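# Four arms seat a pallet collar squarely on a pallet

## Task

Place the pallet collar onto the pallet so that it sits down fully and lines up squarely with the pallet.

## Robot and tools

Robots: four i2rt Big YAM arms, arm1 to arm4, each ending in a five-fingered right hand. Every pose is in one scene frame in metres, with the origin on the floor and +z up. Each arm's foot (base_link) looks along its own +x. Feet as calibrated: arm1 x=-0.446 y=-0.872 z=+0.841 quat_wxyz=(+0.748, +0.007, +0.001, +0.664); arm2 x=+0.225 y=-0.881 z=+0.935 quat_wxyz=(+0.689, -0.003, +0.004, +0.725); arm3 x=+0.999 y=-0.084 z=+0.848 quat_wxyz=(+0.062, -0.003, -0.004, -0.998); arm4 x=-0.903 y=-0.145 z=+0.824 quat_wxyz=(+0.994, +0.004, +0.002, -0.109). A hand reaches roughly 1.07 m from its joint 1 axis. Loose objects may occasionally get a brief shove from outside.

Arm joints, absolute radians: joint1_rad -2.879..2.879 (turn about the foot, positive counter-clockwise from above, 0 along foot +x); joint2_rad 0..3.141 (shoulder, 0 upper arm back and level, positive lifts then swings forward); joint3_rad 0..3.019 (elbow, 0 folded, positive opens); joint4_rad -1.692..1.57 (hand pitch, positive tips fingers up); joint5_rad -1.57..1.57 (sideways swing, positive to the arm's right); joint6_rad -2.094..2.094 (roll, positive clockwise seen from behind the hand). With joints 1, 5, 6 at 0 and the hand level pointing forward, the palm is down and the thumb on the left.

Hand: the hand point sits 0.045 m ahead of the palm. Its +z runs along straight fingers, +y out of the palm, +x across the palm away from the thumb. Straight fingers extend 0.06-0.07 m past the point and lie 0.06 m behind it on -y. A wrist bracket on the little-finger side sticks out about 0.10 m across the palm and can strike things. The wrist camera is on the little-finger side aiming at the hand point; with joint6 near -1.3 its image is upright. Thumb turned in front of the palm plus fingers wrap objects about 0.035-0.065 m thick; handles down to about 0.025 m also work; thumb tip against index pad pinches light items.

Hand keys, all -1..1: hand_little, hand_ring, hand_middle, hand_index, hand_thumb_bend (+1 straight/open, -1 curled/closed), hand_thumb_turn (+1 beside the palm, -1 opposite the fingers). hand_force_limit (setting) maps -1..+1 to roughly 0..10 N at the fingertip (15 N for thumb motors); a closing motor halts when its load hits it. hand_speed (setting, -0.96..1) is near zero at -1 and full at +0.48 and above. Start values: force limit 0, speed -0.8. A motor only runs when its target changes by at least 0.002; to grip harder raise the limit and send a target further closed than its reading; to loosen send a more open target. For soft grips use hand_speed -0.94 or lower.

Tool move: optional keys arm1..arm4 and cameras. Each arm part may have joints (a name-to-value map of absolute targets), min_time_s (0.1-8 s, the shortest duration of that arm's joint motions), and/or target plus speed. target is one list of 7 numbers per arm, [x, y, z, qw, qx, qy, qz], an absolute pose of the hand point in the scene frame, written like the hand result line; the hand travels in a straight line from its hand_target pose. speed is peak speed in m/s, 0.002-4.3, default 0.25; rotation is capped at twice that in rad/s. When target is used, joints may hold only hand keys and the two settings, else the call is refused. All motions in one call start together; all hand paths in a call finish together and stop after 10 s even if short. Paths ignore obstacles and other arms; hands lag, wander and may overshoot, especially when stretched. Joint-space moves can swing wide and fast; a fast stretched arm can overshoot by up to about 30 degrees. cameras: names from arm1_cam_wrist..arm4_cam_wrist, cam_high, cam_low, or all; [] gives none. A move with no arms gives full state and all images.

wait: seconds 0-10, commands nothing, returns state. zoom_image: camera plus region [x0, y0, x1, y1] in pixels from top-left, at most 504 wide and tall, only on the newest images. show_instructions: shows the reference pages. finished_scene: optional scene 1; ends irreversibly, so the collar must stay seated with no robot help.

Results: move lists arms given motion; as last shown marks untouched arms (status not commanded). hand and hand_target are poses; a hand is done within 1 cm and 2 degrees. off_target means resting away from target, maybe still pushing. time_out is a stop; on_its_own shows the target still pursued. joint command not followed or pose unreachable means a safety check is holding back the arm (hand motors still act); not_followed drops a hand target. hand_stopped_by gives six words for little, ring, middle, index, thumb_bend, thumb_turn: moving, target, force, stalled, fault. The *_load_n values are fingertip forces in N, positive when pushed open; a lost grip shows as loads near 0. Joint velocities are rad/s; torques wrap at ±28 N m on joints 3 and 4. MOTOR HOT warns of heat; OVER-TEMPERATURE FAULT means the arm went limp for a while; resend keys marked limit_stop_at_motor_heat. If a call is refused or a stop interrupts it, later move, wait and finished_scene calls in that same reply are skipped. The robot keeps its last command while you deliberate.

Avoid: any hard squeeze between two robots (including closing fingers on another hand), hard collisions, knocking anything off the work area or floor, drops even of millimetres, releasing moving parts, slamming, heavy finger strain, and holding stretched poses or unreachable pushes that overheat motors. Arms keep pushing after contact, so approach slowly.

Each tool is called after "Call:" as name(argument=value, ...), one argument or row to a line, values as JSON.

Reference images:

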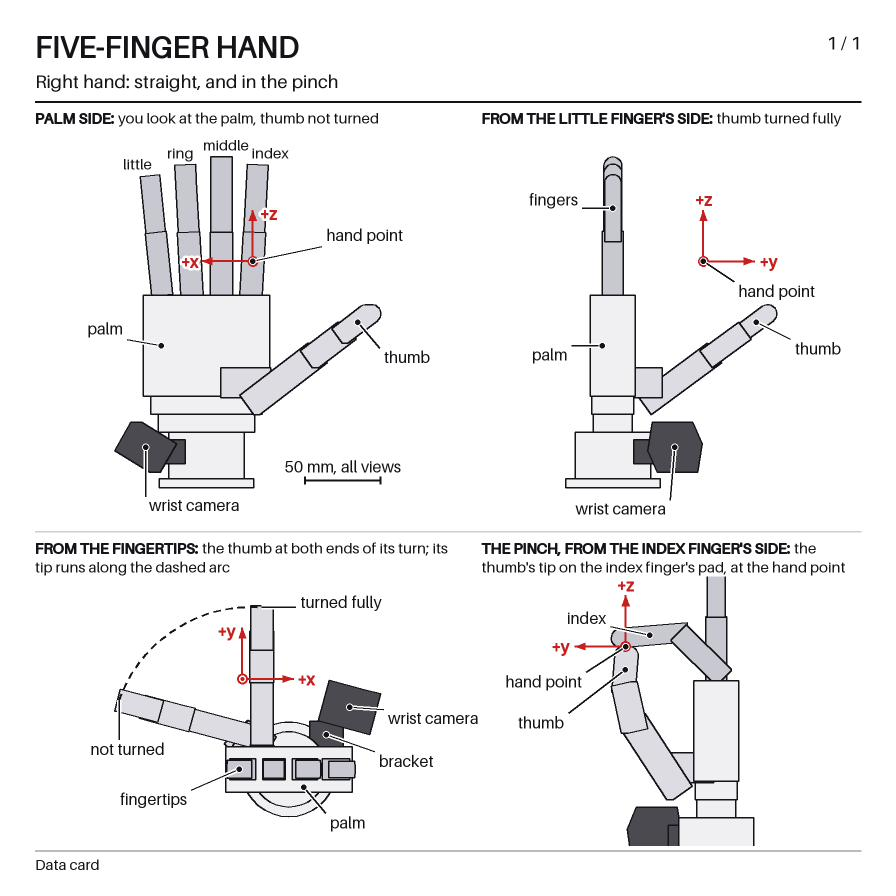

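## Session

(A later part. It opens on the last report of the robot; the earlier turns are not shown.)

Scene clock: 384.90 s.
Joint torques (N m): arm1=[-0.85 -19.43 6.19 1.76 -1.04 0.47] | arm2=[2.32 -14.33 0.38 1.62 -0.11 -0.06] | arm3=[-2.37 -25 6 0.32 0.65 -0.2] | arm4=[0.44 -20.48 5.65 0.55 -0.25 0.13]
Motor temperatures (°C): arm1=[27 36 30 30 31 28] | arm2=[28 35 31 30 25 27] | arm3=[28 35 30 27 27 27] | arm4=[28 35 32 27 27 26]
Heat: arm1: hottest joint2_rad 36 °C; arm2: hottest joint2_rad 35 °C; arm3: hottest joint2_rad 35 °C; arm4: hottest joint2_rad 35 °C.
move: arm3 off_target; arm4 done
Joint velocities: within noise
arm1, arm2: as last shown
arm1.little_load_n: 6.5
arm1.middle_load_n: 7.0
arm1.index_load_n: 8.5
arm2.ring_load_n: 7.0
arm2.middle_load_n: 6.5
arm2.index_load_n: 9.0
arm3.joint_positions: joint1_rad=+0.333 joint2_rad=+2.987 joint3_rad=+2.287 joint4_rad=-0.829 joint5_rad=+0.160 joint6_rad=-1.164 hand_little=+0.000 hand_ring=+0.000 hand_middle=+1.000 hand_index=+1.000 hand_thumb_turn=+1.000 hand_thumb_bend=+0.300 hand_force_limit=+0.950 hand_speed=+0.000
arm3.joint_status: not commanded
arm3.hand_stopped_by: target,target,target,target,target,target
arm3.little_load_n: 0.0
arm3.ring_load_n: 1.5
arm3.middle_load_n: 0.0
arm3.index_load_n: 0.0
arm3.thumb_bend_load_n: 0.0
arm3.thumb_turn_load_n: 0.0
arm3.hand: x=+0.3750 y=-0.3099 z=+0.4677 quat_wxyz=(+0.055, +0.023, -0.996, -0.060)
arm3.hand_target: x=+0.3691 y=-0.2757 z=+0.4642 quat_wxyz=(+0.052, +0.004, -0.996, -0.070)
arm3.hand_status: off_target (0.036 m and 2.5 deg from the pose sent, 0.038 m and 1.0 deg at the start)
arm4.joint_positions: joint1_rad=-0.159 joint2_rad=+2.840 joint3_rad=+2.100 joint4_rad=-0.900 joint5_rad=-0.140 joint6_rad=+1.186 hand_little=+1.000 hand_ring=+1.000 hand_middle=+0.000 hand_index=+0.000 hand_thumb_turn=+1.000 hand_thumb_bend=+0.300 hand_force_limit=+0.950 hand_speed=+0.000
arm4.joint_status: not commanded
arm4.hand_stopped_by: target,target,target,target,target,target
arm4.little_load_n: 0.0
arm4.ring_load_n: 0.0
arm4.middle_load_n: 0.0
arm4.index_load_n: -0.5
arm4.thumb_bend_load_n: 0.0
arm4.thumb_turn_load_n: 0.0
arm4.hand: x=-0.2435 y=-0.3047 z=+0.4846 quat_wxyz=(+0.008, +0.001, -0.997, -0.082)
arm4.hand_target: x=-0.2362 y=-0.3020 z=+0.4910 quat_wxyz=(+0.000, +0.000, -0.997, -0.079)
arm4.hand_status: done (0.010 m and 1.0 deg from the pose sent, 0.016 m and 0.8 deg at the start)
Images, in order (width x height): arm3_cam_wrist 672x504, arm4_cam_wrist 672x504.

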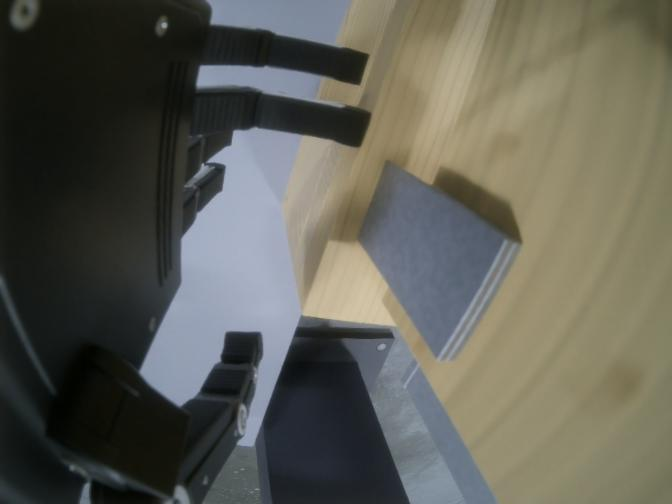

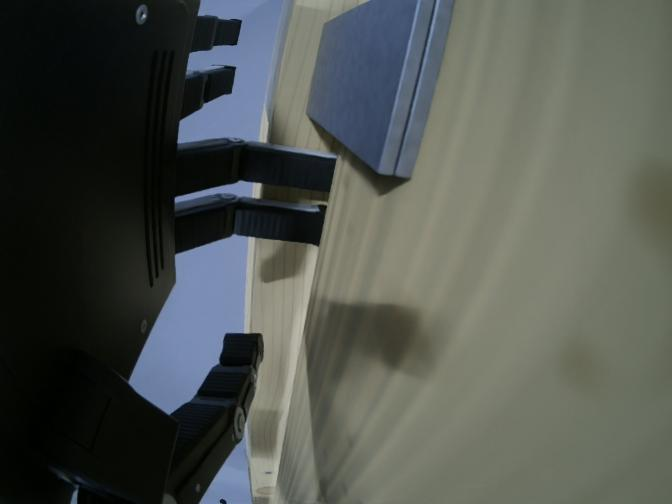

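Call:
move(
  cameras=["cam_low","cam_high","arm3_cam_wrist","arm4_cam_wrist"],
)

Call:
zoom_image(
  camera="cam_low",
  region=[60, 260, 380, 440],
)

Scene clock: 387.60 s.
Joint torques (N m): arm1=[-1.61 -19.14 6.24 1.68 -1.02 0.47] | arm2=[2.2 -14.56 0.42 1.57 -0.12 -0.04] | arm3=[-1.96 -24.82 5.9 0.39 0.68 -0.23] | arm4=[0.44 -20.6 5.67 0.55 -0.25 0.13]
Motor temperatures (°C): arm1=[27 36 30 30 31 28] | arm2=[28 35 31 30 25 27] | arm3=[28 35 30 27 27 27] | arm4=[28 35 32 27 27 26]
Heat: arm1: hottest joint2_rad 36 °C; arm2: hottest joint2_rad 35 °C; arm3: hottest joint2_rad 35 °C; arm4: hottest joint2_rad 35 °C.
Joint velocities: within noise
arm1.joint_positions: joint1_rad=-0.657 joint2_rad=+2.567 joint3_rad=+1.384 joint4_rad=+0.852 joint5_rad=-0.825 joint6_rad=-0.310 hand_little=-0.229 hand_ring=-0.186 hand_middle=-0.145 hand_index=-0.131 hand_thumb_turn=-1.000 hand_thumb_bend=+0.446 hand_force_limit=+0.700 hand_speed=-0.850
arm1.joint_status: not commanded
arm1.hand_stopped_by: force,force,force,force,force,target
arm1.little_load_n: 6.5
arm1.ring_load_n: 9.0
arm1.middle_load_n: 7.0
arm1.index_load_n: 8.5
arm1.thumb_bend_load_n: 18.5
arm1.thumb_turn_load_n: 2.0
arm1.hand: x=-0.0734 y=-0.2755 z=+0.6402 quat_wxyz=(-0.628, +0.777, +0.051, -0.008) (m; scene frame)
arm1.hand_target: x=-0.0739 y=-0.2800 z=+0.6381 quat_wxyz=(-0.629, +0.777, +0.034, -0.028) (m; scene frame)
arm1.hand_status: not commanded
arm2.joint_positions: joint1_rad=+0.107 joint2_rad=+2.782 joint3_rad=+1.134 joint4_rad=+1.450 joint5_rad=+0.072 joint6_rad=+0.002 hand_little=-0.298 hand_ring=-0.255 hand_middle=-0.214 hand_index=-0.228 hand_thumb_turn=-1.000 hand_thumb_bend=+0.584 hand_force_limit=+0.600 hand_speed=-0.850
arm2.joint_status: not commanded
arm2.hand_stopped_by: force,force,force,force,force,target
arm2.little_load_n: 4.5
arm2.ring_load_n: 6.5
arm2.middle_load_n: 6.5
arm2.index_load_n: 8.5
arm2.thumb_bend_load_n: 15.0
arm2.thumb_turn_load_n: 0.5
arm2.hand: x=+0.1098 y=-0.2700 z=+0.6367 quat_wxyz=(-0.630, +0.776, +0.036, -0.024) (m; scene frame)
arm2.hand_target: x=+0.1099 y=-0.2730 z=+0.6370 quat_wxyz=(-0.629, +0.776, +0.034, -0.028) (m; scene frame)
arm2.hand_status: not commanded
arm3.joint_positions: joint1_rad=+0.333 joint2_rad=+2.987 joint3_rad=+2.287 joint4_rad=-0.829 joint5_rad=+0.160 joint6_rad=-1.164 hand_little=+0.000 hand_ring=+0.000 hand_middle=+1.000 hand_index=+1.000 hand_thumb_turn=+1.000 hand_thumb_bend=+0.300 hand_force_limit=+0.950 hand_speed=+0.000
arm3.joint_status: not commanded
arm3.hand_stopped_by: target,target,target,target,target,target
arm3.little_load_n: 0.0
arm3.ring_load_n: 1.0
arm3.middle_load_n: 0.0
arm3.index_load_n: 0.0
arm3.thumb_bend_load_n: 0.0
arm3.thumb_turn_load_n: 0.0
arm3.hand: x=+0.3750 y=-0.3099 z=+0.4677 quat_wxyz=(+0.055, +0.023, -0.996, -0.060) (m; scene frame)
arm3.hand_target: x=+0.3691 y=-0.2757 z=+0.4642 quat_wxyz=(+0.052, +0.004, -0.996, -0.070) (m; scene frame)
arm3.hand_status: off_target (0.036 m and 2.5 deg from the pose sent, 0.038 m and 1.0 deg at the start)
arm4.joint_positions: joint1_rad=-0.159 joint2_rad=+2.840 joint3_rad=+2.100 joint4_rad=-0.900 joint5_rad=-0.140 joint6_rad=+1.186 hand_little=+1.000 hand_ring=+1.000 hand_middle=+0.000 hand_index=+0.000 hand_thumb_turn=+1.000 hand_thumb_bend=+0.300 hand_force_limit=+0.950 hand_speed=+0.000
arm4.joint_status: not commanded
arm4.hand_stopped_by: target,target,target,target,target,target
arm4.little_load_n: 0.0
arm4.ring_load_n: 0.0
arm4.middle_load_n: 0.0
arm4.index_load_n: -0.5
arm4.thumb_bend_load_n: 0.0
arm4.thumb_turn_load_n: 0.0
arm4.hand: x=-0.2435 y=-0.3047 z=+0.4846 quat_wxyz=(+0.008, +0.001, -0.997, -0.082) (m; scene frame)
arm4.hand_target: x=-0.2362 y=-0.3020 z=+0.4910 quat_wxyz=(+0.000, +0.000, -0.997, -0.079) (m; scene frame)
arm4.hand_status: done (0.010 m and 1.0 deg from the pose sent, 0.016 m and 0.8 deg at the start)
pictures: arm3_cam_wrist, arm4_cam_wrist, cam_high, cam_low
Images, in order (width x height): arm3_cam_wrist 672x504, arm4_cam_wrist 672x504, cam_high 672x504, cam_low 672x504.

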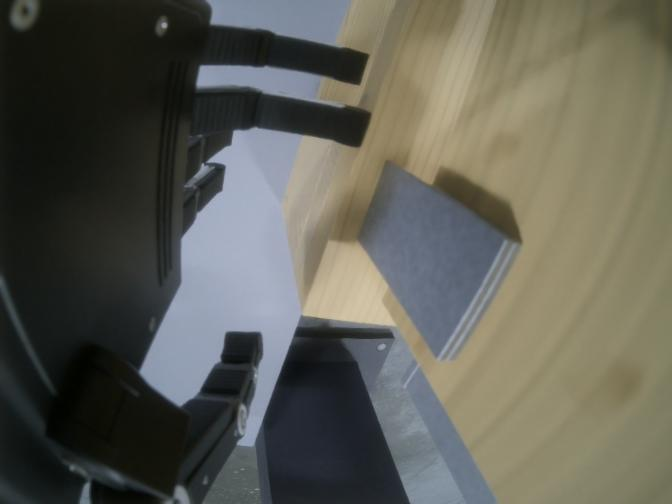

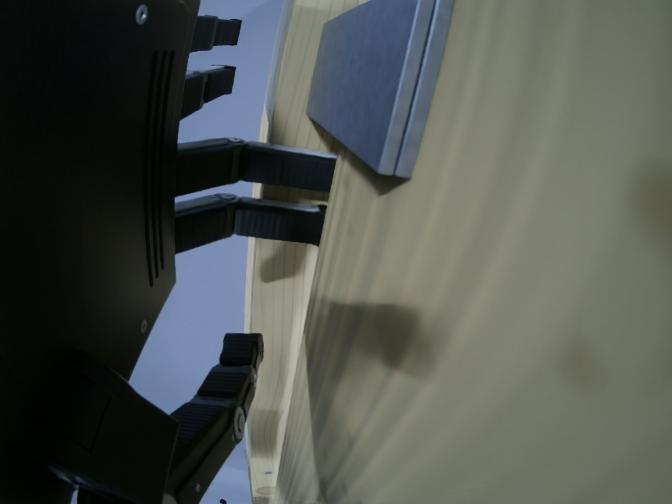

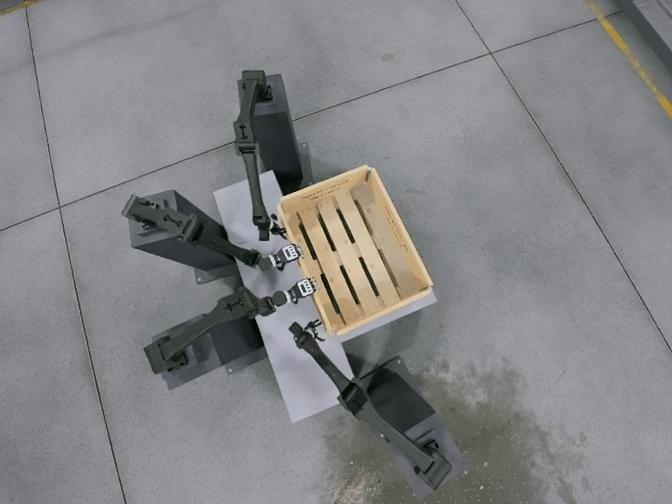

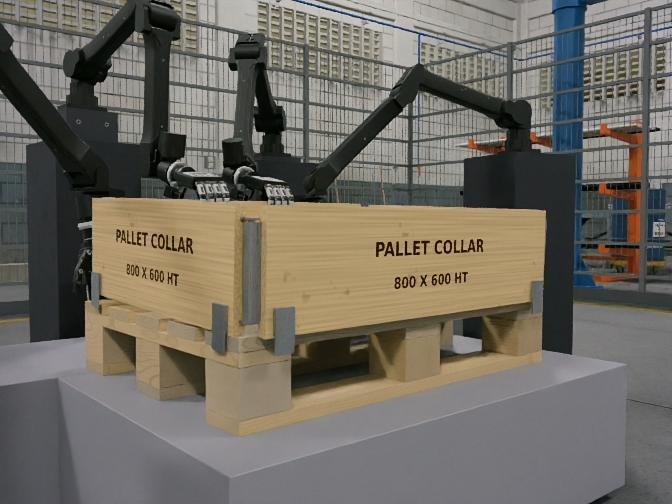

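Scaled by 1.575 from the camera's image (finer frame: 960x720).

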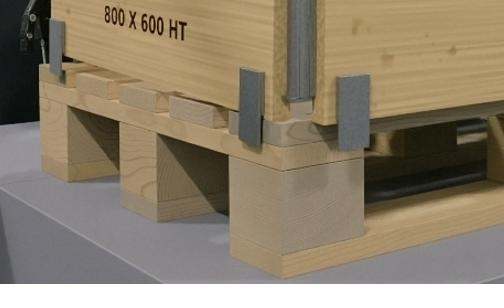

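Call:
move(
  arm3={"target":[0.370,-0.345,0.474,-0.0522,-0.0036,0.9962,0.0697],"speed":0.07,"joints":{"hand_ring":0.3,"hand_little":0.3}},
  arm4={"target":[-0.236,-0.355,0.488,0,0,0.9969,0.0785],"speed":0.07},
)

Call:
move(
  arm3={"target":[0.370,-0.320,0.470,-0.0522,-0.0036,0.9962,0.0697],"speed":0.05},
  arm4={"target":[-0.236,-0.350,0.474,0,0,0.9969,0.0785],"speed":0.05,"joints":{"hand_middle":0.15,"hand_index":0.15}},
  cameras=["arm3_cam_wrist","arm4_cam_wrist"],
)

Scene clock: 389.93 s.
Joint torques (N m): arm1=[-0.85 -19.72 6.22 1.63 -1.04 0.44] | arm2=[2.55 -14.51 0.34 1.61 -0.12 -0.03] | arm3=[2.2 -24.12 9.94 -0.47 0.25 -0.04] | arm4=[-0.62 -19.08 9.02 -0.31 -0.19 -0.09]
Motor temperatures (°C): arm1=[27 36 30 30 31 28] | arm2=[28 35 31 30 25 27] | arm3=[28 35 30 27 27 27] | arm4=[28 36 32 27 27 26]
Heat: arm1: hottest joint2_rad 36 °C; arm2: hottest joint2_rad 35 °C; arm3: hottest joint2_rad 35 °C; arm4: hottest joint2_rad 36 °C.
move: arm3 off_target; arm4 off_target
Joint velocities: within noise
arm1, arm2: as last shown
arm1.little_load_n: 6.0
arm1.middle_load_n: 7.5
arm1.index_load_n: 8.0
arm1.thumb_turn_load_n: 1.5
arm2.ring_load_n: 7.0
arm2.middle_load_n: 6.0
arm2.thumb_bend_load_n: 15.5
arm3.joint_positions: joint1_rad=+0.369 joint2_rad=+3.043 joint3_rad=+2.466 joint4_rad=-0.963 joint5_rad=+0.174 joint6_rad=-1.092 hand_little=+0.300 hand_ring=+0.300 hand_middle=+1.000 hand_index=+1.000 hand_thumb_turn=+1.000 hand_thumb_bend=+0.300 hand_force_limit=+0.950 hand_speed=+0.000
arm3.joint_status: all done
arm3.hand_stopped_by: target,target,target,target,target,target
arm3.little_load_n: 0.0
arm3.ring_load_n: 0.0
arm3.middle_load_n: -0.5
arm3.index_load_n: 0.0
arm3.thumb_bend_load_n: 0.0
arm3.thumb_turn_load_n: 0.0
arm3.hand: x=+0.3653 y=-0.3436 z=+0.4856 quat_wxyz=(+0.057, +0.005, -0.996, -0.066)
arm3.hand_target: x=+0.3703 y=-0.3448 z=+0.4742 quat_wxyz=(+0.053, +0.004, -0.996, -0.069)
arm3.hand_status: off_target (0.013 m and 0.7 deg from the pose sent, 0.036 m and 2.5 deg at the start)
arm4.joint_positions: joint1_rad=-0.218 joint2_rad=+2.882 joint3_rad=+2.200 joint4_rad=-0.965 joint5_rad=-0.137 joint6_rad=+1.136 hand_little=+1.000 hand_ring=+1.000 hand_middle=+0.000 hand_index=+0.000 hand_thumb_turn=+1.000 hand_thumb_bend=+0.300 hand_force_limit=+0.950 hand_speed=+0.000
arm4.joint_status: not commanded
arm4.hand_stopped_by: target,target,target,target,target,target
arm4.little_load_n: 0.0
arm4.ring_load_n: 0.0
arm4.middle_load_n: 0.0
arm4.index_load_n: 0.0
arm4.thumb_bend_load_n: 0.0
arm4.thumb_turn_load_n: 0.0
arm4.hand: x=-0.2443 y=-0.3482 z=+0.4853 quat_wxyz=(+0.007, -0.004, -0.997, -0.082)
arm4.hand_target: x=-0.2364 y=-0.3550 z=+0.4881 quat_wxyz=(+0.000, +0.000, -0.997, -0.078)
arm4.hand_status: off_target (0.011 m and 1.0 deg from the pose sent, 0.051 m and 0.9 deg at the start)
pictures: none

Scene clock: 391.13 s.
Joint torques (N m): arm1=[-0.62 -19.72 6.22 1.58 -1.04 0.46] | arm2=[2.37 -14.51 0.44 1.59 -0.13 -0.06] | arm3=[0.21 -26.34 6.89 0.5 0.25 -0.18] | arm4=[-0.03 -19.25 8.94 0.17 -0.22 -0.01]
Motor temperatures (°C): arm1=[27 36 30 30 31 28] | arm2=[28 35 31 30 25 27] | arm3=[28 35 30 27 27 27] | arm4=[28 36 32 27 27 26]
Heat: arm1: hottest joint2_rad 36 °C; arm2: hottest joint2_rad 35 °C; arm3: hottest joint2_rad 35 °C; arm4: hottest joint2_rad 36 °C.
move: arm3 done; arm4 off_target
Joint velocities: within noise
arm1, arm2: as last shown
arm1.ring_load_n: 9.5
arm1.middle_load_n: 7.0
arm2.index_load_n: 9.0
arm2.thumb_bend_load_n: 15.0
arm3.joint_positions: joint1_rad=+0.356 joint2_rad=+3.040 joint3_rad=+2.409 joint4_rad=-0.929 joint5_rad=+0.174 joint6_rad=-1.104 hand_little=+0.300 hand_ring=+0.300 hand_middle=+1.000 hand_index=+1.000 hand_thumb_turn=+1.000 hand_thumb_bend=+0.300 hand_force_limit=+0.950 hand_speed=+0.000
arm3.joint_status: not commanded
arm3.hand_stopped_by: target,target,target,target,target,target
arm3.little_load_n: 0.0
arm3.ring_load_n: 0.0
arm3.middle_load_n: 0.0
arm3.index_load_n: 0.0
arm3.thumb_bend_load_n: 0.0
arm3.thumb_turn_load_n: 0.0
arm3.hand: x=+0.3758 y=-0.3272 z=+0.4708 quat_wxyz=(+0.048, +0.006, -0.996, -0.071)
arm3.hand_target: x=+0.3700 y=-0.3199 z=+0.4702 quat_wxyz=(+0.052, +0.003, -0.996, -0.070)
arm3.hand_status: done (0.009 m and 0.6 deg from the pose sent, 0.029 m and 0.7 deg at the start)
arm4.joint_positions: joint1_rad=-0.218 joint2_rad=+2.912 joint3_rad=+2.214 joint4_rad=-0.965 joint5_rad=-0.137 joint6_rad=+1.136 hand_little=+1.000 hand_ring=+1.000 hand_middle=+0.150 hand_index=+0.150 hand_thumb_turn=+1.000 hand_thumb_bend=+0.300 hand_force_limit=+0.950 hand_speed=+0.000
arm4.joint_status: all done
arm4.hand_stopped_by: target,target,target,target,target,target
arm4.little_load_n: 0.0
arm4.ring_load_n: 0.0
arm4.middle_load_n: 0.0
arm4.index_load_n: 0.0
arm4.thumb_bend_load_n: -0.5
arm4.thumb_turn_load_n: 0.0
arm4.hand: x=-0.2507 y=-0.3451 z=+0.4694 quat_wxyz=(+0.014, -0.004, -0.996, -0.085)
arm4.hand_target: x=-0.2364 y=-0.3500 z=+0.4745 quat_wxyz=(+0.000, +0.000, -0.997, -0.078)
arm4.hand_status: off_target (0.016 m and 1.9 deg from the pose sent, 0.014 m and 1.0 deg at the start)
Images, in order (width x height): arm3_cam_wrist 672x504, arm4_cam_wrist 672x504.

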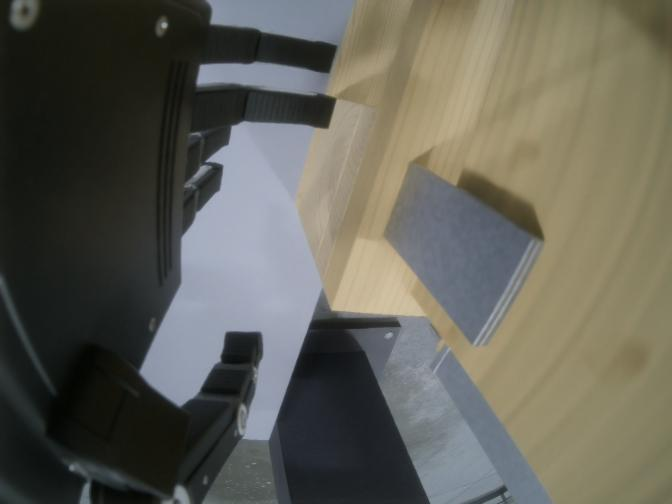

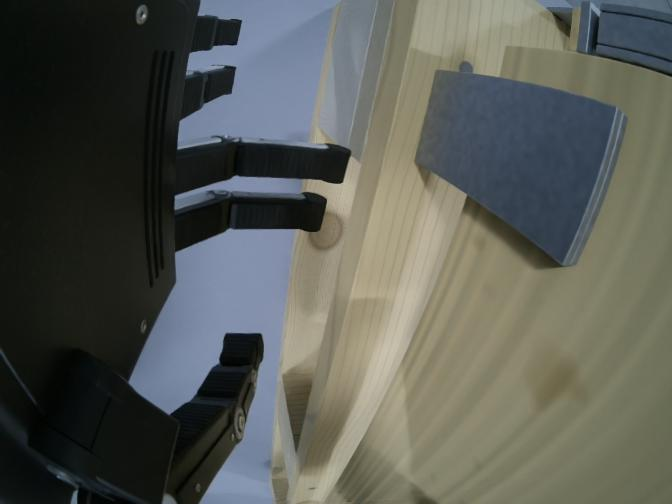

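Call:
move(
  arm3={"target":[0.366,-0.255,0.468,-0.0522,-0.0036,0.9962,0.0697],"speed":0.06},
  arm4={"target":[-0.232,-0.280,0.480,0,0,0.9969,0.0785],"speed":0.06},
  cameras=["arm3_cam_wrist","arm4_cam_wrist"],
)

Scene clock: 392.97 s.
Joint torques (N m): arm1=[-0.67 -19.6 6.06 1.77 -1.04 0.49] | arm2=[2.49 -14.45 0.4 1.59 -0.12 -0.06] | arm3=[-2.78 -25.29 5.9 0.25 0.94 -0.15] | arm4=[3.49 -21.83 5.03 -0.5 -1.1 0.02]
Motor temperatures (°C): arm1=[27 36 30 30 31 28] | arm2=[28 35 31 30 25 27] | arm3=[28 35 30 27 27 27] | arm4=[28 36 32 27 27 26]
Heat: arm1: hottest joint2_rad 36 °C; arm2: hottest joint2_rad 35 °C; arm3: hottest joint2_rad 35 °C; arm4: hottest joint2_rad 36 °C.
move: arm3 off_target; arm4 off_target
Joint velocities: within noise
arm1, arm2: as last shown
arm1.ring_load_n: 9.0
arm1.index_load_n: 8.5
arm1.thumb_turn_load_n: 2.0
arm2.index_load_n: 8.5
arm2.thumb_bend_load_n: 15.5
arm3.joint_positions: joint1_rad=+0.316 joint2_rad=+2.958 joint3_rad=+2.231 joint4_rad=-0.797 joint5_rad=+0.150 joint6_rad=-1.191 hand_little=+0.300 hand_ring=+0.301 hand_middle=+1.000 hand_index=+1.000 hand_thumb_turn=+1.000 hand_thumb_bend=+0.300 hand_force_limit=+0.950 hand_speed=+0.000
arm3.joint_status: not commanded
arm3.hand_stopped_by: target,target,target,target,target,target
arm3.little_load_n: 0.0
arm3.ring_load_n: 3.0
arm3.middle_load_n: 0.0
arm3.index_load_n: 0.0
arm3.thumb_bend_load_n: -0.5
arm3.thumb_turn_load_n: 0.0
arm3.hand: x=+0.3754 y=-0.2982 z=+0.4705 quat_wxyz=(+0.054, +0.028, -0.997, -0.056)
arm3.hand_target: x=+0.3677 y=-0.2559 z=+0.4681 quat_wxyz=(+0.052, +0.003, -0.996, -0.070)
arm3.hand_status: off_target (0.044 m and 3.2 deg from the pose sent, 0.073 m and 0.6 deg at the start)
arm4.joint_positions: joint1_rad=-0.162 joint2_rad=+2.875 joint3_rad=+2.104 joint4_rad=-0.850 joint5_rad=-0.117 joint6_rad=+1.229 hand_little=+1.000 hand_ring=+1.000 hand_middle=+0.150 hand_index=+0.150 hand_thumb_turn=+1.000 hand_thumb_bend=+0.300 hand_force_limit=+0.950 hand_speed=+0.000
arm4.joint_status: not commanded
arm4.hand_stopped_by: target,target,target,target,target,target
arm4.little_load_n: 0.0
arm4.ring_load_n: 0.0
arm4.middle_load_n: 5.0
arm4.index_load_n: 0.0
arm4.thumb_bend_load_n: 0.0
arm4.thumb_turn_load_n: 0.0
arm4.hand: x=-0.2447 y=-0.3110 z=+0.4602 quat_wxyz=(+0.004, -0.021, -0.997, -0.067)
arm4.hand_target: x=-0.2323 y=-0.2804 z=+0.4792 quat_wxyz=(+0.000, +0.000, -0.997, -0.079)
arm4.hand_status: off_target (0.039 m and 2.8 deg from the pose sent, 0.068 m and 1.9 deg at the start)
Images, in order (width x height): arm3_cam_wrist 672x504, arm4_cam_wrist 672x504.

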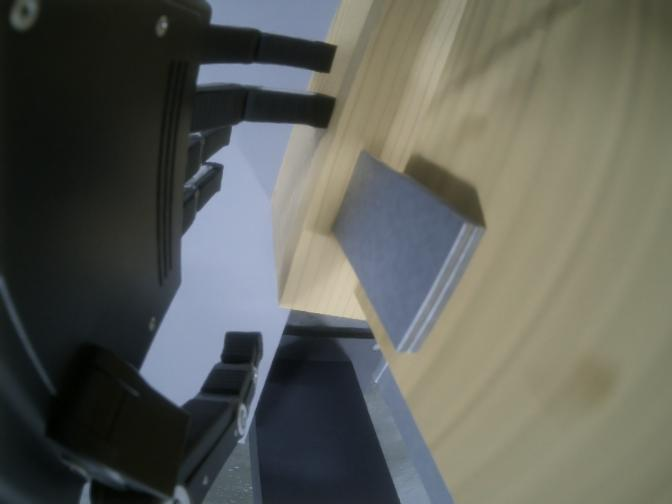

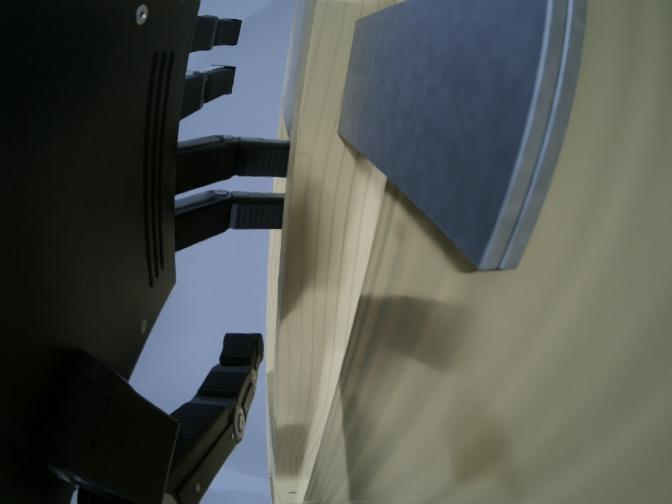

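Call:
move(
  arm4={"target":[-0.236,-0.365,0.483,0,0,0.9969,0.0785],"speed":0.08,"joints":{"hand_middle":0.0,"hand_index":0.0}},
)

Call:
move(
  arm4={"target":[-0.236,-0.350,0.476,0,0,0.9969,0.0785],"speed":0.06},
)

Scene clock: 394.83 s.
Joint torques (N m): arm1=[-1.55 -19.72 6.3 1.73 -1.04 0.46] | arm2=[2.43 -14.51 0.32 1.54 -0.11 -0.05] | arm3=[-3.02 -24.59 5.71 0.46 0.97 -0.16] | arm4=[-4.89 -21.77 9.31 -1.52 0.17 -0.28]
Motor temperatures (°C): arm1=[27 36 30 30 31 28] | arm2=[28 35 31 30 25 27] | arm3=[28 35 30 27 27 27] | arm4=[28 36 32 27 27 26]
Heat: arm1: hottest joint2_rad 36 °C; arm2: hottest joint2_rad 35 °C; arm3: hottest joint2_rad 35 °C; arm4: hottest joint2_rad 36 °C.
move: arm4 off_target
Joint velocities: within noise
arm1, arm2, arm3: as last shown
arm1.little_load_n: 6.5
arm1.thumb_turn_load_n: 1.5
arm2.ring_load_n: 6.5
arm2.middle_load_n: 6.5
arm3.joint_positions: joint1_rad=+0.316 joint2_rad=+2.958 joint3_rad=+2.231 joint4_rad=-0.797 joint5_rad=+0.150 joint6_rad=-1.192 hand_little=+0.300 hand_ring=+0.301 hand_middle=+1.000 hand_index=+1.000 hand_thumb_turn=+1.000 hand_thumb_bend=+0.300 hand_force_limit=+0.950 hand_speed=+0.000
arm3.ring_load_n: 3.5
arm3.index_load_n: -0.5
arm3.thumb_bend_load_n: 0.0
arm3.hand: x=+0.3753 y=-0.2982 z=+0.4705 quat_wxyz=(+0.054, +0.028, -0.997, -0.056)
arm3.hand_target: x=+0.3676 y=-0.2559 z=+0.4681 quat_wxyz=(+0.052, +0.004, -0.996, -0.070)
arm4.joint_positions: joint1_rad=-0.181 joint2_rad=+2.939 joint3_rad=+2.225 joint4_rad=-0.949 joint5_rad=-0.146 joint6_rad=+1.144 hand_little=+1.000 hand_ring=+1.000 hand_middle=+0.073 hand_index=+0.002 hand_thumb_turn=+1.000 hand_thumb_bend=+0.300 hand_force_limit=+0.950 hand_speed=+0.000
arm4.joint_status: hand_middle off_target (ended at +0.073, target +0.000); the others done
arm4.hand_stopped_by: target,target,force,target,target,target
arm4.little_load_n: 0.0
arm4.ring_load_n: 0.0
arm4.middle_load_n: 0.0
arm4.index_load_n: 5.0
arm4.thumb_bend_load_n: 0.0
arm4.thumb_turn_load_n: 0.0
arm4.hand: x=-0.2462 y=-0.3182 z=+0.4548 quat_wxyz=(+0.014, +0.010, -0.996, -0.089)
arm4.hand_target: x=-0.2375 y=-0.3643 z=+0.4825 quat_wxyz=(+0.000, -0.001, -0.997, -0.077)
arm4.hand_status: off_target (0.056 m and 2.3 deg from the pose sent, 0.059 m and 2.8 deg at the start)
pictures: none

Scene clock: 395.80 s.
Joint torques (N m): arm1=[-1.03 -19.55 6.11 1.59 -1.05 0.44] | arm2=[2.43 -14.51 0.38 1.54 -0.13 -0.06] | arm3=[-3.37 -25.05 5.67 0.14 0.92 -0.19] | arm4=[-3.19 -21.71 7.65 -0.5 0.11 -0.09]
Motor temperatures (°C): arm1=[27 36 30 30 31 28] | arm2=[28 35 31 30 25 27] | arm3=[28 35 30 27 27 27] | arm4=[28 36 32 27 27 26]
Heat: arm1: hottest joint2_rad 36 °C; arm2: hottest joint2_rad 35 °C; arm3: hottest joint2_rad 35 °C; arm4: hottest joint2_rad 36 °C.
move: arm4 off_target
Joint velocities: within noise
arm1, arm2, arm3: as last shown
arm2.ring_load_n: 7.0
arm2.middle_load_n: 6.0
arm2.index_load_n: 9.0
arm3.ring_load_n: 3.0
arm3.index_load_n: 0.0
arm4.joint_positions: joint1_rad=-0.181 joint2_rad=+2.939 joint3_rad=+2.225 joint4_rad=-0.949 joint5_rad=-0.146 joint6_rad=+1.144 hand_little=+1.000 hand_ring=+1.000 hand_middle=+0.073 hand_index=+0.002 hand_thumb_turn=+1.000 hand_thumb_bend=+0.300 hand_force_limit=+0.950 hand_speed=+0.000
arm4.joint_status: not commanded
arm4.hand_stopped_by: target,target,force,target,target,target
arm4.little_load_n: 0.0
arm4.ring_load_n: 0.0
arm4.middle_load_n: 0.0
arm4.index_load_n: 5.0
arm4.thumb_bend_load_n: 0.0
arm4.thumb_turn_load_n: 0.0
arm4.hand: x=-0.2462 y=-0.3181 z=+0.4549 quat_wxyz=(+0.014, +0.010, -0.996, -0.089)
arm4.hand_target: x=-0.2367 y=-0.3497 z=+0.4758 quat_wxyz=(+0.000, +0.000, -0.997, -0.078)
arm4.hand_status: off_target (0.040 m and 2.3 deg from the pose sent, 0.039 m and 2.3 deg at the start)
pictures: none

Call:
move(
  arm4={"joints":{"hand_middle":0.6,"hand_index":0.6}},
)

Call:
move(
  arm4={"target":[-0.236,-0.372,0.474,0,0,0.9969,0.0785],"speed":0.08},
  cameras=["arm4_cam_wrist","cam_low"],
)

Scene clock: 396.63 s.
Joint torques (N m): arm1=[-0.5 -18.96 6.09 1.57 -1.04 0.47] | arm2=[2.32 -14.62 0.35 1.55 -0.12 -0.05] | arm3=[-3.08 -25.52 5.79 0.36 0.91 -0.16] | arm4=[0.03 -20.89 7.75 -0.35 -0.21 -0.08]
Motor temperatures (°C): arm1=[27 36 30 30 31 28] | arm2=[28 35 31 30 25 27] | arm3=[28 35 30 27 27 27] | arm4=[28 36 32 27 27 26]
Heat: arm1: hottest joint2_rad 36 °C; arm2: hottest joint2_rad 35 °C; arm3: hottest joint2_rad 35 °C; arm4: hottest joint2_rad 36 °C.
move: arm4 done
Joint velocities: within noise
arm1, arm2, arm3: as last shown
arm1.index_load_n: 8.0
arm2.index_load_n: 8.5
arm4.joint_positions: joint1_rad=-0.219 joint2_rad=+2.928 joint3_rad=+2.225 joint4_rad=-0.953 joint5_rad=-0.137 joint6_rad=+1.142 hand_little=+1.000 hand_ring=+1.000 hand_middle=+0.600 hand_index=+0.600 hand_thumb_turn=+1.000 hand_thumb_bend=+0.300 hand_force_limit=+0.950 hand_speed=+0.000
arm4.joint_status: all done
arm4.hand_stopped_by: target,target,target,target,target,target
arm4.little_load_n: 0.0
arm4.ring_load_n: 0.0
arm4.middle_load_n: 0.0
arm4.index_load_n: 0.0
arm4.thumb_bend_load_n: 0.0
arm4.thumb_turn_load_n: 0.0
arm4.hand: x=-0.2498 y=-0.3464 z=+0.4616 quat_wxyz=(+0.011, -0.008, -0.996, -0.084)
arm4.hand_target: x=-0.2366 y=-0.3498 z=+0.4760 quat_wxyz=(+0.000, +0.000, -0.997, -0.078)
arm4.hand_status: not commanded
pictures: none

Scene clock: 398.00 s.
Joint torques (N m): arm1=[-1.03 -19.78 6.04 1.8 -1.05 0.5] | arm2=[2.55 -14.27 0.31 1.55 -0.13 -0.05] | arm3=[-2.49 -25.05 5.81 0.34 0.95 -0.23] | arm4=[-0.56 -19.55 9.03 -0.32 -0.19 -0.07]
Motor temperatures (°C): arm1=[27 37 30 30 31 28] | arm2=[28 35 31 30 25 27] | arm3=[28 35 29 27 28 27] | arm4=[28 36 32 27 27 26]
Heat: arm1: hottest joint2_rad 37 °C; arm2: hottest joint2_rad 35 °C; arm3: hottest joint2_rad 35 °C; arm4: hottest joint2_rad 36 °C.
move: arm4 off_target
Joint velocities: within noise
arm1, arm2, arm3: as last shown
arm1.little_load_n: 6.0
arm1.index_load_n: 8.5
arm1.thumb_turn_load_n: 2.0
arm2.ring_load_n: 6.5
arm2.middle_load_n: 6.5
arm3.thumb_bend_load_n: -0.5
arm4.joint_positions: joint1_rad=-0.241 joint2_rad=+2.944 joint3_rad=+2.291 joint4_rad=-0.998 joint5_rad=-0.136 joint6_rad=+1.114 hand_little=+1.000 hand_ring=+1.000 hand_middle=+0.600 hand_index=+0.600 hand_thumb_turn=+1.000 hand_thumb_bend=+0.300 hand_force_limit=+0.950 hand_speed=+0.000
arm4.joint_status: not commanded
arm4.hand_stopped_by: target,target,target,target,target,target
arm4.little_load_n: 0.0
arm4.ring_load_n: 0.0
arm4.middle_load_n: 0.0
arm4.index_load_n: 0.0
arm4.thumb_bend_load_n: 0.0
arm4.thumb_turn_load_n: 0.0
arm4.hand: x=-0.2445 y=-0.3657 z=+0.4699 quat_wxyz=(+0.008, -0.004, -0.997, -0.083)
arm4.hand_target: x=-0.2364 y=-0.3718 z=+0.4741 quat_wxyz=(+0.000, +0.000, -0.997, -0.078)
arm4.hand_status: off_target (0.011 m and 1.1 deg from the pose sent, 0.032 m and 1.7 deg at the start)
Images, in order (width x height): arm4_cam_wrist 672x504, cam_low 672x504.

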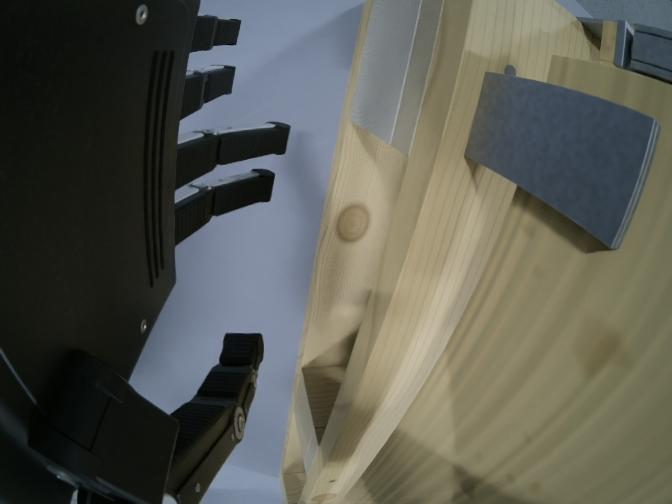

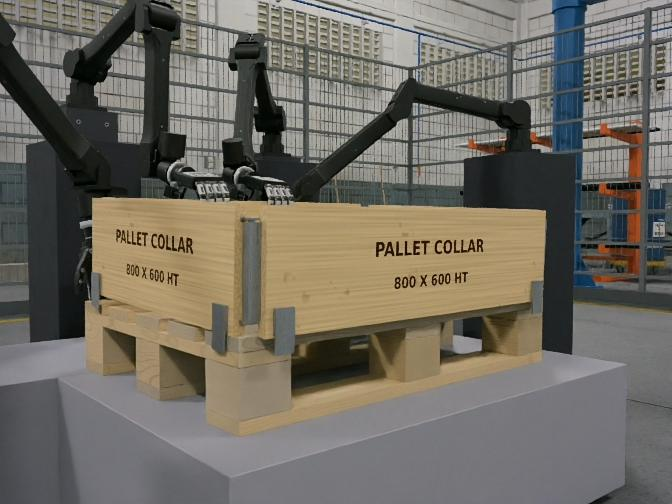

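Call:
move(
  arm4={"target":[-0.236,-0.368,0.476,0,0,0.9969,0.0785],"speed":0.06,"joints":{"hand_middle":0.0,"hand_index":0.0}},
)

Call:
move(
  arm4={"target":[-0.233,-0.300,0.476,0,0,0.9969,0.0785],"speed":0.06},
  cameras=["arm4_cam_wrist"],
)

Scene clock: 399.17 s.
Joint torques (N m): arm1=[-0.56 -19.43 6.31 1.68 -1.08 0.46] | arm2=[2.26 -14.51 0.39 1.57 -0.12 -0.06] | arm3=[-2.84 -25.64 5.75 0.2 0.91 -0.19] | arm4=[0.03 -20.31 7.8 -0.03 -0.22 -0.03]
Motor temperatures (°C): arm1=[27 37 30 30 31 28] | arm2=[28 35 31 30 25 27] | arm3=[28 35 29 27 28 27] | arm4=[28 36 33 27 27 26]
Heat: arm1: hottest joint2_rad 37 °C; arm2: hottest joint2_rad 35 °C; arm3: hottest joint2_rad 35 °C; arm4: hottest joint2_rad 36 °C.
move: arm4 off_target
Joint velocities: within noise
arm1.joint_positions: joint1_rad=-0.657 joint2_rad=+2.567 joint3_rad=+1.384 joint4_rad=+0.852 joint5_rad=-0.825 joint6_rad=-0.310 hand_little=-0.229 hand_ring=-0.186 hand_middle=-0.145 hand_index=-0.131 hand_thumb_turn=-1.000 hand_thumb_bend=+0.446 hand_force_limit=+0.700 hand_speed=-0.850
arm1.joint_status: not commanded
arm1.hand_stopped_by: force,force,force,force,force,target
arm1.little_load_n: 6.0
arm1.ring_load_n: 9.0
arm1.middle_load_n: 7.5
arm1.index_load_n: 8.5
arm1.thumb_bend_load_n: 18.5
arm1.thumb_turn_load_n: 2.0
arm1.hand: x=-0.0734 y=-0.2755 z=+0.6402 quat_wxyz=(-0.628, +0.777, +0.051, -0.008)
arm1.hand_target: x=-0.0739 y=-0.2800 z=+0.6381 quat_wxyz=(-0.629, +0.777, +0.034, -0.028)
arm1.hand_status: not commanded
arm2.joint_positions: joint1_rad=+0.107 joint2_rad=+2.782 joint3_rad=+1.134 joint4_rad=+1.450 joint5_rad=+0.072 joint6_rad=+0.002 hand_little=-0.298 hand_ring=-0.255 hand_middle=-0.214 hand_index=-0.228 hand_thumb_turn=-1.000 hand_thumb_bend=+0.584 hand_force_limit=+0.600 hand_speed=-0.850
arm2.joint_status: not commanded
arm2.hand_stopped_by: force,force,force,force,force,target
arm2.little_load_n: 4.5
arm2.ring_load_n: 6.5
arm2.middle_load_n: 6.0
arm2.index_load_n: 8.5
arm2.thumb_bend_load_n: 15.0
arm2.thumb_turn_load_n: 0.5
arm2.hand: x=+0.1098 y=-0.2700 z=+0.6367 quat_wxyz=(-0.630, +0.776, +0.036, -0.024)
arm2.hand_target: x=+0.1099 y=-0.2730 z=+0.6370 quat_wxyz=(-0.629, +0.776, +0.034, -0.028)
arm2.hand_status: not commanded
arm3: as last shown
arm3.index_load_n: -0.5
arm3.thumb_bend_load_n: 0.0
arm4.joint_positions: joint1_rad=-0.241 joint2_rad=+2.944 joint3_rad=+2.291 joint4_rad=-0.998 joint5_rad=-0.136 joint6_rad=+1.114 hand_little=+1.000 hand_ring=+1.000 hand_middle=+0.000 hand_index=+0.000 hand_thumb_turn=+1.000 hand_thumb_bend=+0.300 hand_force_limit=+0.950 hand_speed=+0.000
arm4.joint_status: all done
arm4.hand_stopped_by: target,target,target,target,target,target
arm4.little_load_n: 0.0
arm4.ring_load_n: 0.0
arm4.middle_load_n: 0.0
arm4.index_load_n: 0.0
arm4.thumb_bend_load_n: 0.0
arm4.thumb_turn_load_n: 0.0
arm4.hand: x=-0.2445 y=-0.3658 z=+0.4698 quat_wxyz=(+0.008, -0.004, -0.997, -0.083)
arm4.hand_target: x=-0.2362 y=-0.3679 z=+0.4760 quat_wxyz=(+0.000, +0.000, -0.997, -0.078)
arm4.hand_status: off_target (0.011 m and 1.1 deg from the pose sent, 0.011 m and 1.1 deg at the start)
pictures: none

Scene clock: 400.87 s.
Joint torques (N m): arm1=[-1.44 -19.43 6.15 1.57 -1.04 0.47] | arm2=[2.14 -14.39 0.34 1.58 -0.11 -0.07] | arm3=[-2.49 -25.05 5.71 0.29 0.93 -0.14] | arm4=[4.66 -21.07 5.42 0.16 -1.24 0.16]
Motor temperatures (°C): arm1=[27 37 30 30 31 28] | arm2=[28 35 31 30 25 27] | arm3=[28 35 29 27 28 27] | arm4=[28 36 32 27 27 26]
Heat: arm1: hottest joint2_rad 37 °C; arm2: hottest joint2_rad 35 °C; arm3: hottest joint2_rad 35 °C; arm4: hottest joint2_rad 36 °C.
move: arm4 off_target
Joint velocities: within noise
arm1, arm2, arm3: as last shown
arm1.thumb_bend_load_n: 18.0
arm1.thumb_turn_load_n: 1.5
arm3.index_load_n: 0.0
arm3.thumb_bend_load_n: 0.5
arm4.joint_positions: joint1_rad=-0.204 joint2_rad=+2.884 joint3_rad=+2.140 joint4_rad=-0.890 joint5_rad=-0.112 joint6_rad=+1.185 hand_little=+1.000 hand_ring=+1.000 hand_middle=+0.000 hand_index=+0.000 hand_thumb_turn=+1.000 hand_thumb_bend=+0.300 hand_force_limit=+0.950 hand_speed=+0.000
arm4.joint_status: not commanded
arm4.hand_stopped_by: target,target,target,target,target,target
arm4.little_load_n: 0.0
arm4.ring_load_n: 0.0
arm4.middle_load_n: 3.5
arm4.index_load_n: 0.0
arm4.thumb_bend_load_n: 0.0
arm4.thumb_turn_load_n: 0.0
arm4.hand: x=-0.2518 y=-0.3398 z=+0.4637 quat_wxyz=(+0.009, -0.021, -0.997, -0.068)
arm4.hand_target: x=-0.2345 y=-0.3004 z=+0.4757 quat_wxyz=(+0.000, +0.000, -0.997, -0.079)
arm4.hand_status: off_target (0.046 m and 2.9 deg from the pose sent, 0.067 m and 1.1 deg at the start)
Images, in order (width x height): arm4_cam_wrist 672x504.

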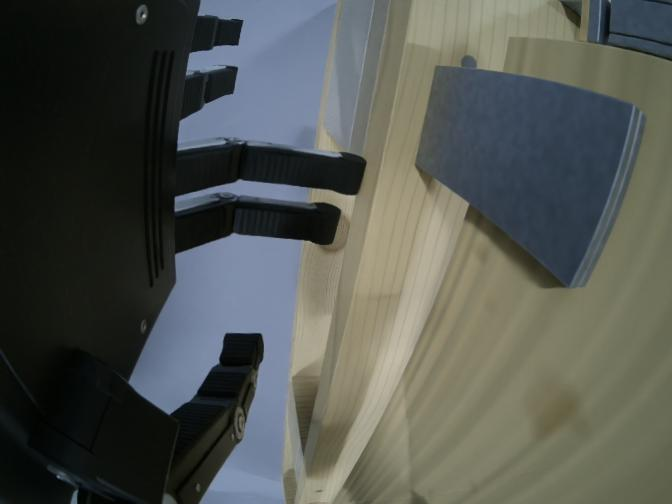

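Call:
move(
  arm1={"target":[-0.0739,-0.330,0.650,0.629,-0.776,-0.034,0.028],"speed":0.05},
  arm2={"target":[0.110,-0.325,0.650,0.629,-0.776,-0.034,0.028],"speed":0.05},
  arm3={"target":[0.366,-0.215,0.468,-0.0522,-0.0036,0.9962,0.0697],"speed":0.05},
  arm4={"target":[-0.233,-0.257,0.476,0,0,0.9969,0.0785],"speed":0.05},
  cameras=["cam_low","arm3_cam_wrist","arm4_cam_wrist"],
)

Call:
zoom_image(
  camera="cam_low",
  region=[60, 260, 380, 440],
)

Scene clock: 402.73 s.
Joint torques (N m): arm1=[-5.19 -23.36 -1.8 1.92 -2.31 0.46] | arm2=[3.84 -15.15 -7.65 4.3 0.38 -0.01] | arm3=[-5.71 -24.59 5.03 -0.06 1.76 -0.06] | arm4=[8.53 -20.42 4.6 -0.29 -2.2 0.1]
Motor temperatures (°C): arm1=[27 37 30 30 31 28] | arm2=[28 35 31 30 25 27] | arm3=[28 35 29 27 28 27] | arm4=[28 36 32 27 27 26]
Heat: arm1: hottest joint2_rad 37 °C; arm2: hottest joint2_rad 35 °C; arm3: hottest joint2_rad 35 °C; arm4: hottest joint2_rad 36 °C.
move: arm1 off_target; arm2 off_target; arm3 off_target; arm4 off_target
Joint velocities: within noise
arm1.joint_positions: joint1_rad=-0.658 joint2_rad=+2.567 joint3_rad=+1.357 joint4_rad=+0.886 joint5_rad=-0.844 joint6_rad=-0.335 hand_little=-0.229 hand_ring=-0.186 hand_middle=-0.145 hand_index=-0.131 hand_thumb_turn=-1.000 hand_thumb_bend=+0.446 hand_force_limit=+0.700 hand_speed=-0.850
arm1.joint_status: not commanded
arm1.hand_stopped_by: force,force,force,force,force,target
arm1.little_load_n: 9.5
arm1.ring_load_n: 13.5
arm1.middle_load_n: 12.5
arm1.index_load_n: 17.0
arm1.thumb_bend_load_n: 13.0
arm1.thumb_turn_load_n: 2.5
arm1.hand: x=-0.0807 y=-0.2828 z=+0.6377 quat_wxyz=(-0.631, +0.773, +0.067, -0.005)
arm1.hand_target: x=-0.0744 y=-0.3248 z=+0.6473 quat_wxyz=(-0.629, +0.776, +0.034, -0.028)
arm1.hand_status: off_target (0.049 m and 4.6 deg from the pose sent, 0.055 m and 3.0 deg at the start)
arm2.joint_positions: joint1_rad=+0.111 joint2_rad=+2.782 joint3_rad=+1.116 joint4_rad=+1.487 joint5_rad=+0.078 joint6_rad=+0.002 hand_little=-0.298 hand_ring=-0.255 hand_middle=-0.214 hand_index=-0.228 hand_thumb_turn=-1.000 hand_thumb_bend=+0.584 hand_force_limit=+0.600 hand_speed=-0.850
arm2.joint_status: not commanded
arm2.hand_stopped_by: force,force,force,force,force,target
arm2.little_load_n: 9.0
arm2.ring_load_n: 10.5
arm2.middle_load_n: 11.0
arm2.index_load_n: 14.0
arm2.thumb_bend_load_n: 12.0
arm2.thumb_turn_load_n: 2.5
arm2.hand: x=+0.1092 y=-0.2747 z=+0.6424 quat_wxyz=(-0.637, +0.769, +0.035, -0.024)
arm2.hand_target: x=+0.1097 y=-0.3190 z=+0.6474 quat_wxyz=(-0.628, +0.777, +0.034, -0.028)
arm2.hand_status: off_target (0.051 m and 1.4 deg from the pose sent, 0.057 m and 0.6 deg at the start)
arm3.joint_positions: joint1_rad=+0.304 joint2_rad=+2.916 joint3_rad=+2.140 joint4_rad=-0.717 joint5_rad=+0.122 joint6_rad=-1.253 hand_little=+0.300 hand_ring=+0.301 hand_middle=+1.000 hand_index=+1.000 hand_thumb_turn=+1.000 hand_thumb_bend=+0.300 hand_force_limit=+0.950 hand_speed=+0.000
arm3.joint_status: not commanded
arm3.hand_stopped_by: target,target,target,target,target,target
arm3.little_load_n: 0.0
arm3.ring_load_n: 7.5
arm3.middle_load_n: 0.0
arm3.index_load_n: 0.0
arm3.thumb_bend_load_n: 0.0
arm3.thumb_turn_load_n: 0.0
arm3.hand: x=+0.3755 y=-0.2915 z=+0.4704 quat_wxyz=(+0.061, +0.052, -0.996, -0.039)
arm3.hand_target: x=+0.3703 y=-0.2186 z=+0.4675 quat_wxyz=(+0.051, +0.004, -0.996, -0.069)
arm3.hand_status: off_target (0.077 m and 6.7 deg from the pose sent, 0.084 m and 3.3 deg at the start)
arm4.joint_positions: joint1_rad=-0.193 joint2_rad=+2.841 joint3_rad=+2.054 joint4_rad=-0.815 joint5_rad=-0.085 joint6_rad=+1.248 hand_little=+1.000 hand_ring=+1.000 hand_middle=+0.001 hand_index=+0.000 hand_thumb_turn=+1.000 hand_thumb_bend=+0.300 hand_force_limit=+0.950 hand_speed=+0.000
arm4.joint_status: not commanded
arm4.hand_stopped_by: target,target,target,target,target,target
arm4.little_load_n: 0.0
arm4.ring_load_n: 0.0
arm4.middle_load_n: 8.0
arm4.index_load_n: 0.0
arm4.thumb_bend_load_n: 0.0
arm4.thumb_turn_load_n: 0.0
arm4.hand: x=-0.2526 y=-0.3373 z=+0.4654 quat_wxyz=(+0.001, -0.045, -0.998, -0.049)
arm4.hand_target: x=-0.2377 y=-0.2601 z=+0.4748 quat_wxyz=(+0.002, +0.000, -0.997, -0.079)
arm4.hand_status: off_target (0.083 m and 6.2 deg from the pose sent, 0.086 m and 2.9 deg at the start)
pictures: arm3_cam_wrist, arm4_cam_wrist, cam_low
Images, in order (width x height): arm3_cam_wrist 672x504, arm4_cam_wrist 672x504, cam_low 672x504.

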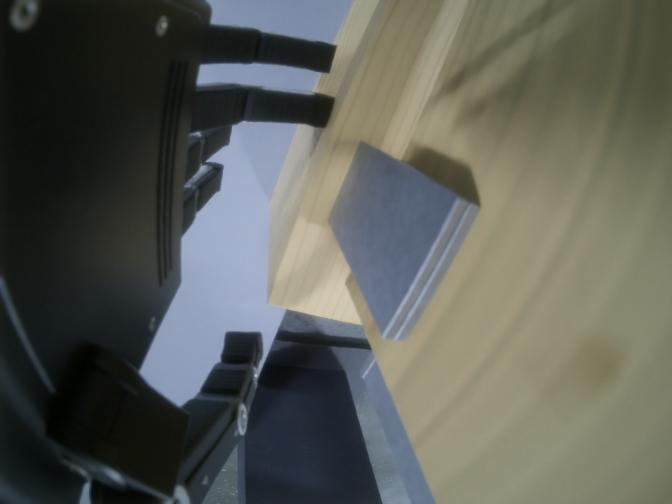

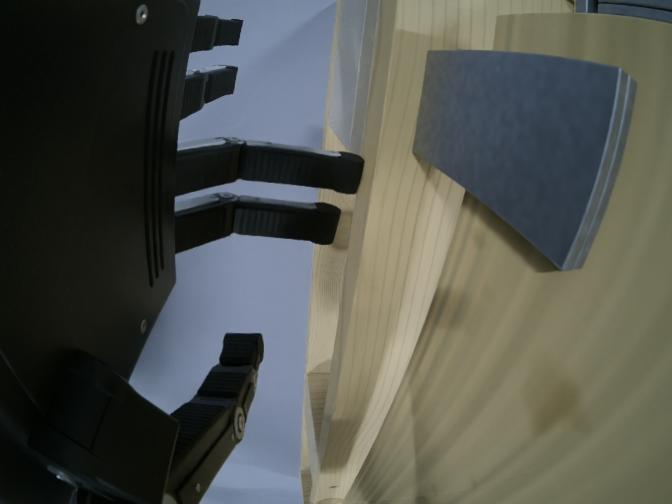

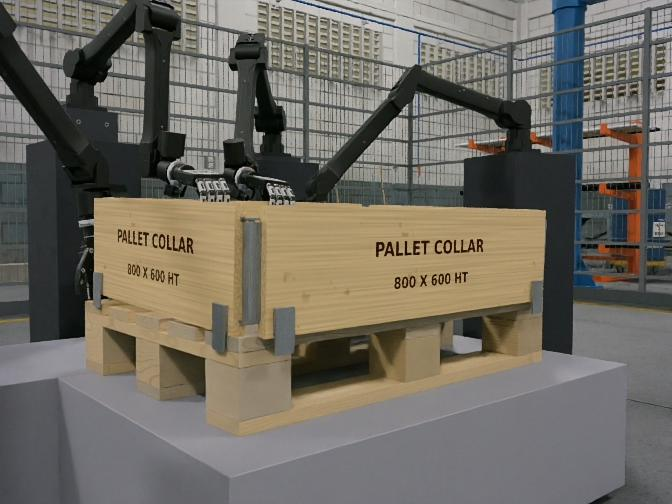

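Scaled by 1.575 from the camera's image (finer frame: 960x720).

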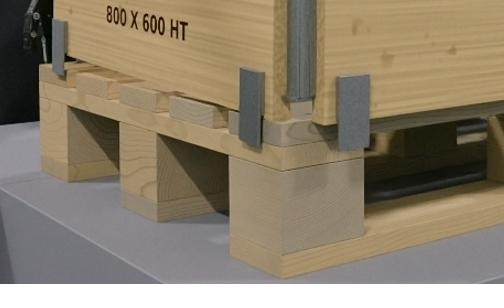

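Call:
zoom_image(
  camera="cam_low",
  region=[70, 240, 190, 340],
)

Call:
zoom_image(
  camera="arm3_cam_wrist",
  region=[200, 80, 520, 360],
)

Call:
zoom_image(
  camera="arm4_cam_wrist",
  region=[280, 20, 660, 300],
)

Scaled by 4.200 from the camera's image (finer frame: 960x720).

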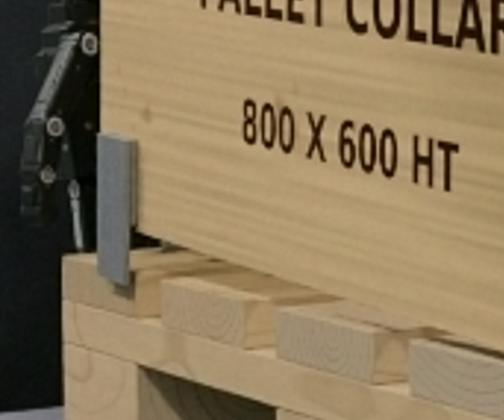

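Scaled by 1.575 from the camera's image (finer frame: 960x720).

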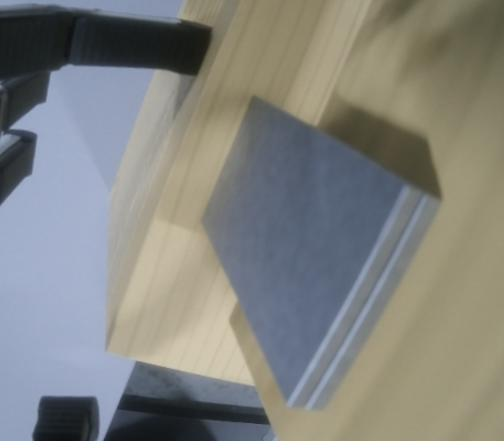

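Scaled by 1.326 from the camera's image (finer frame: 960x720).

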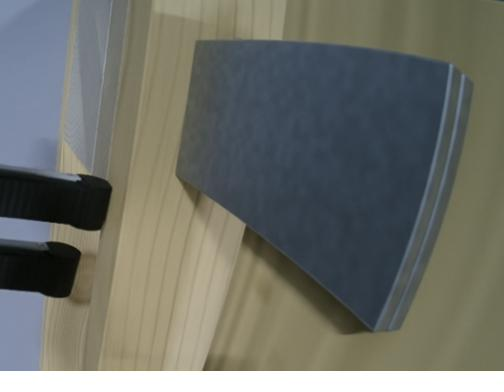

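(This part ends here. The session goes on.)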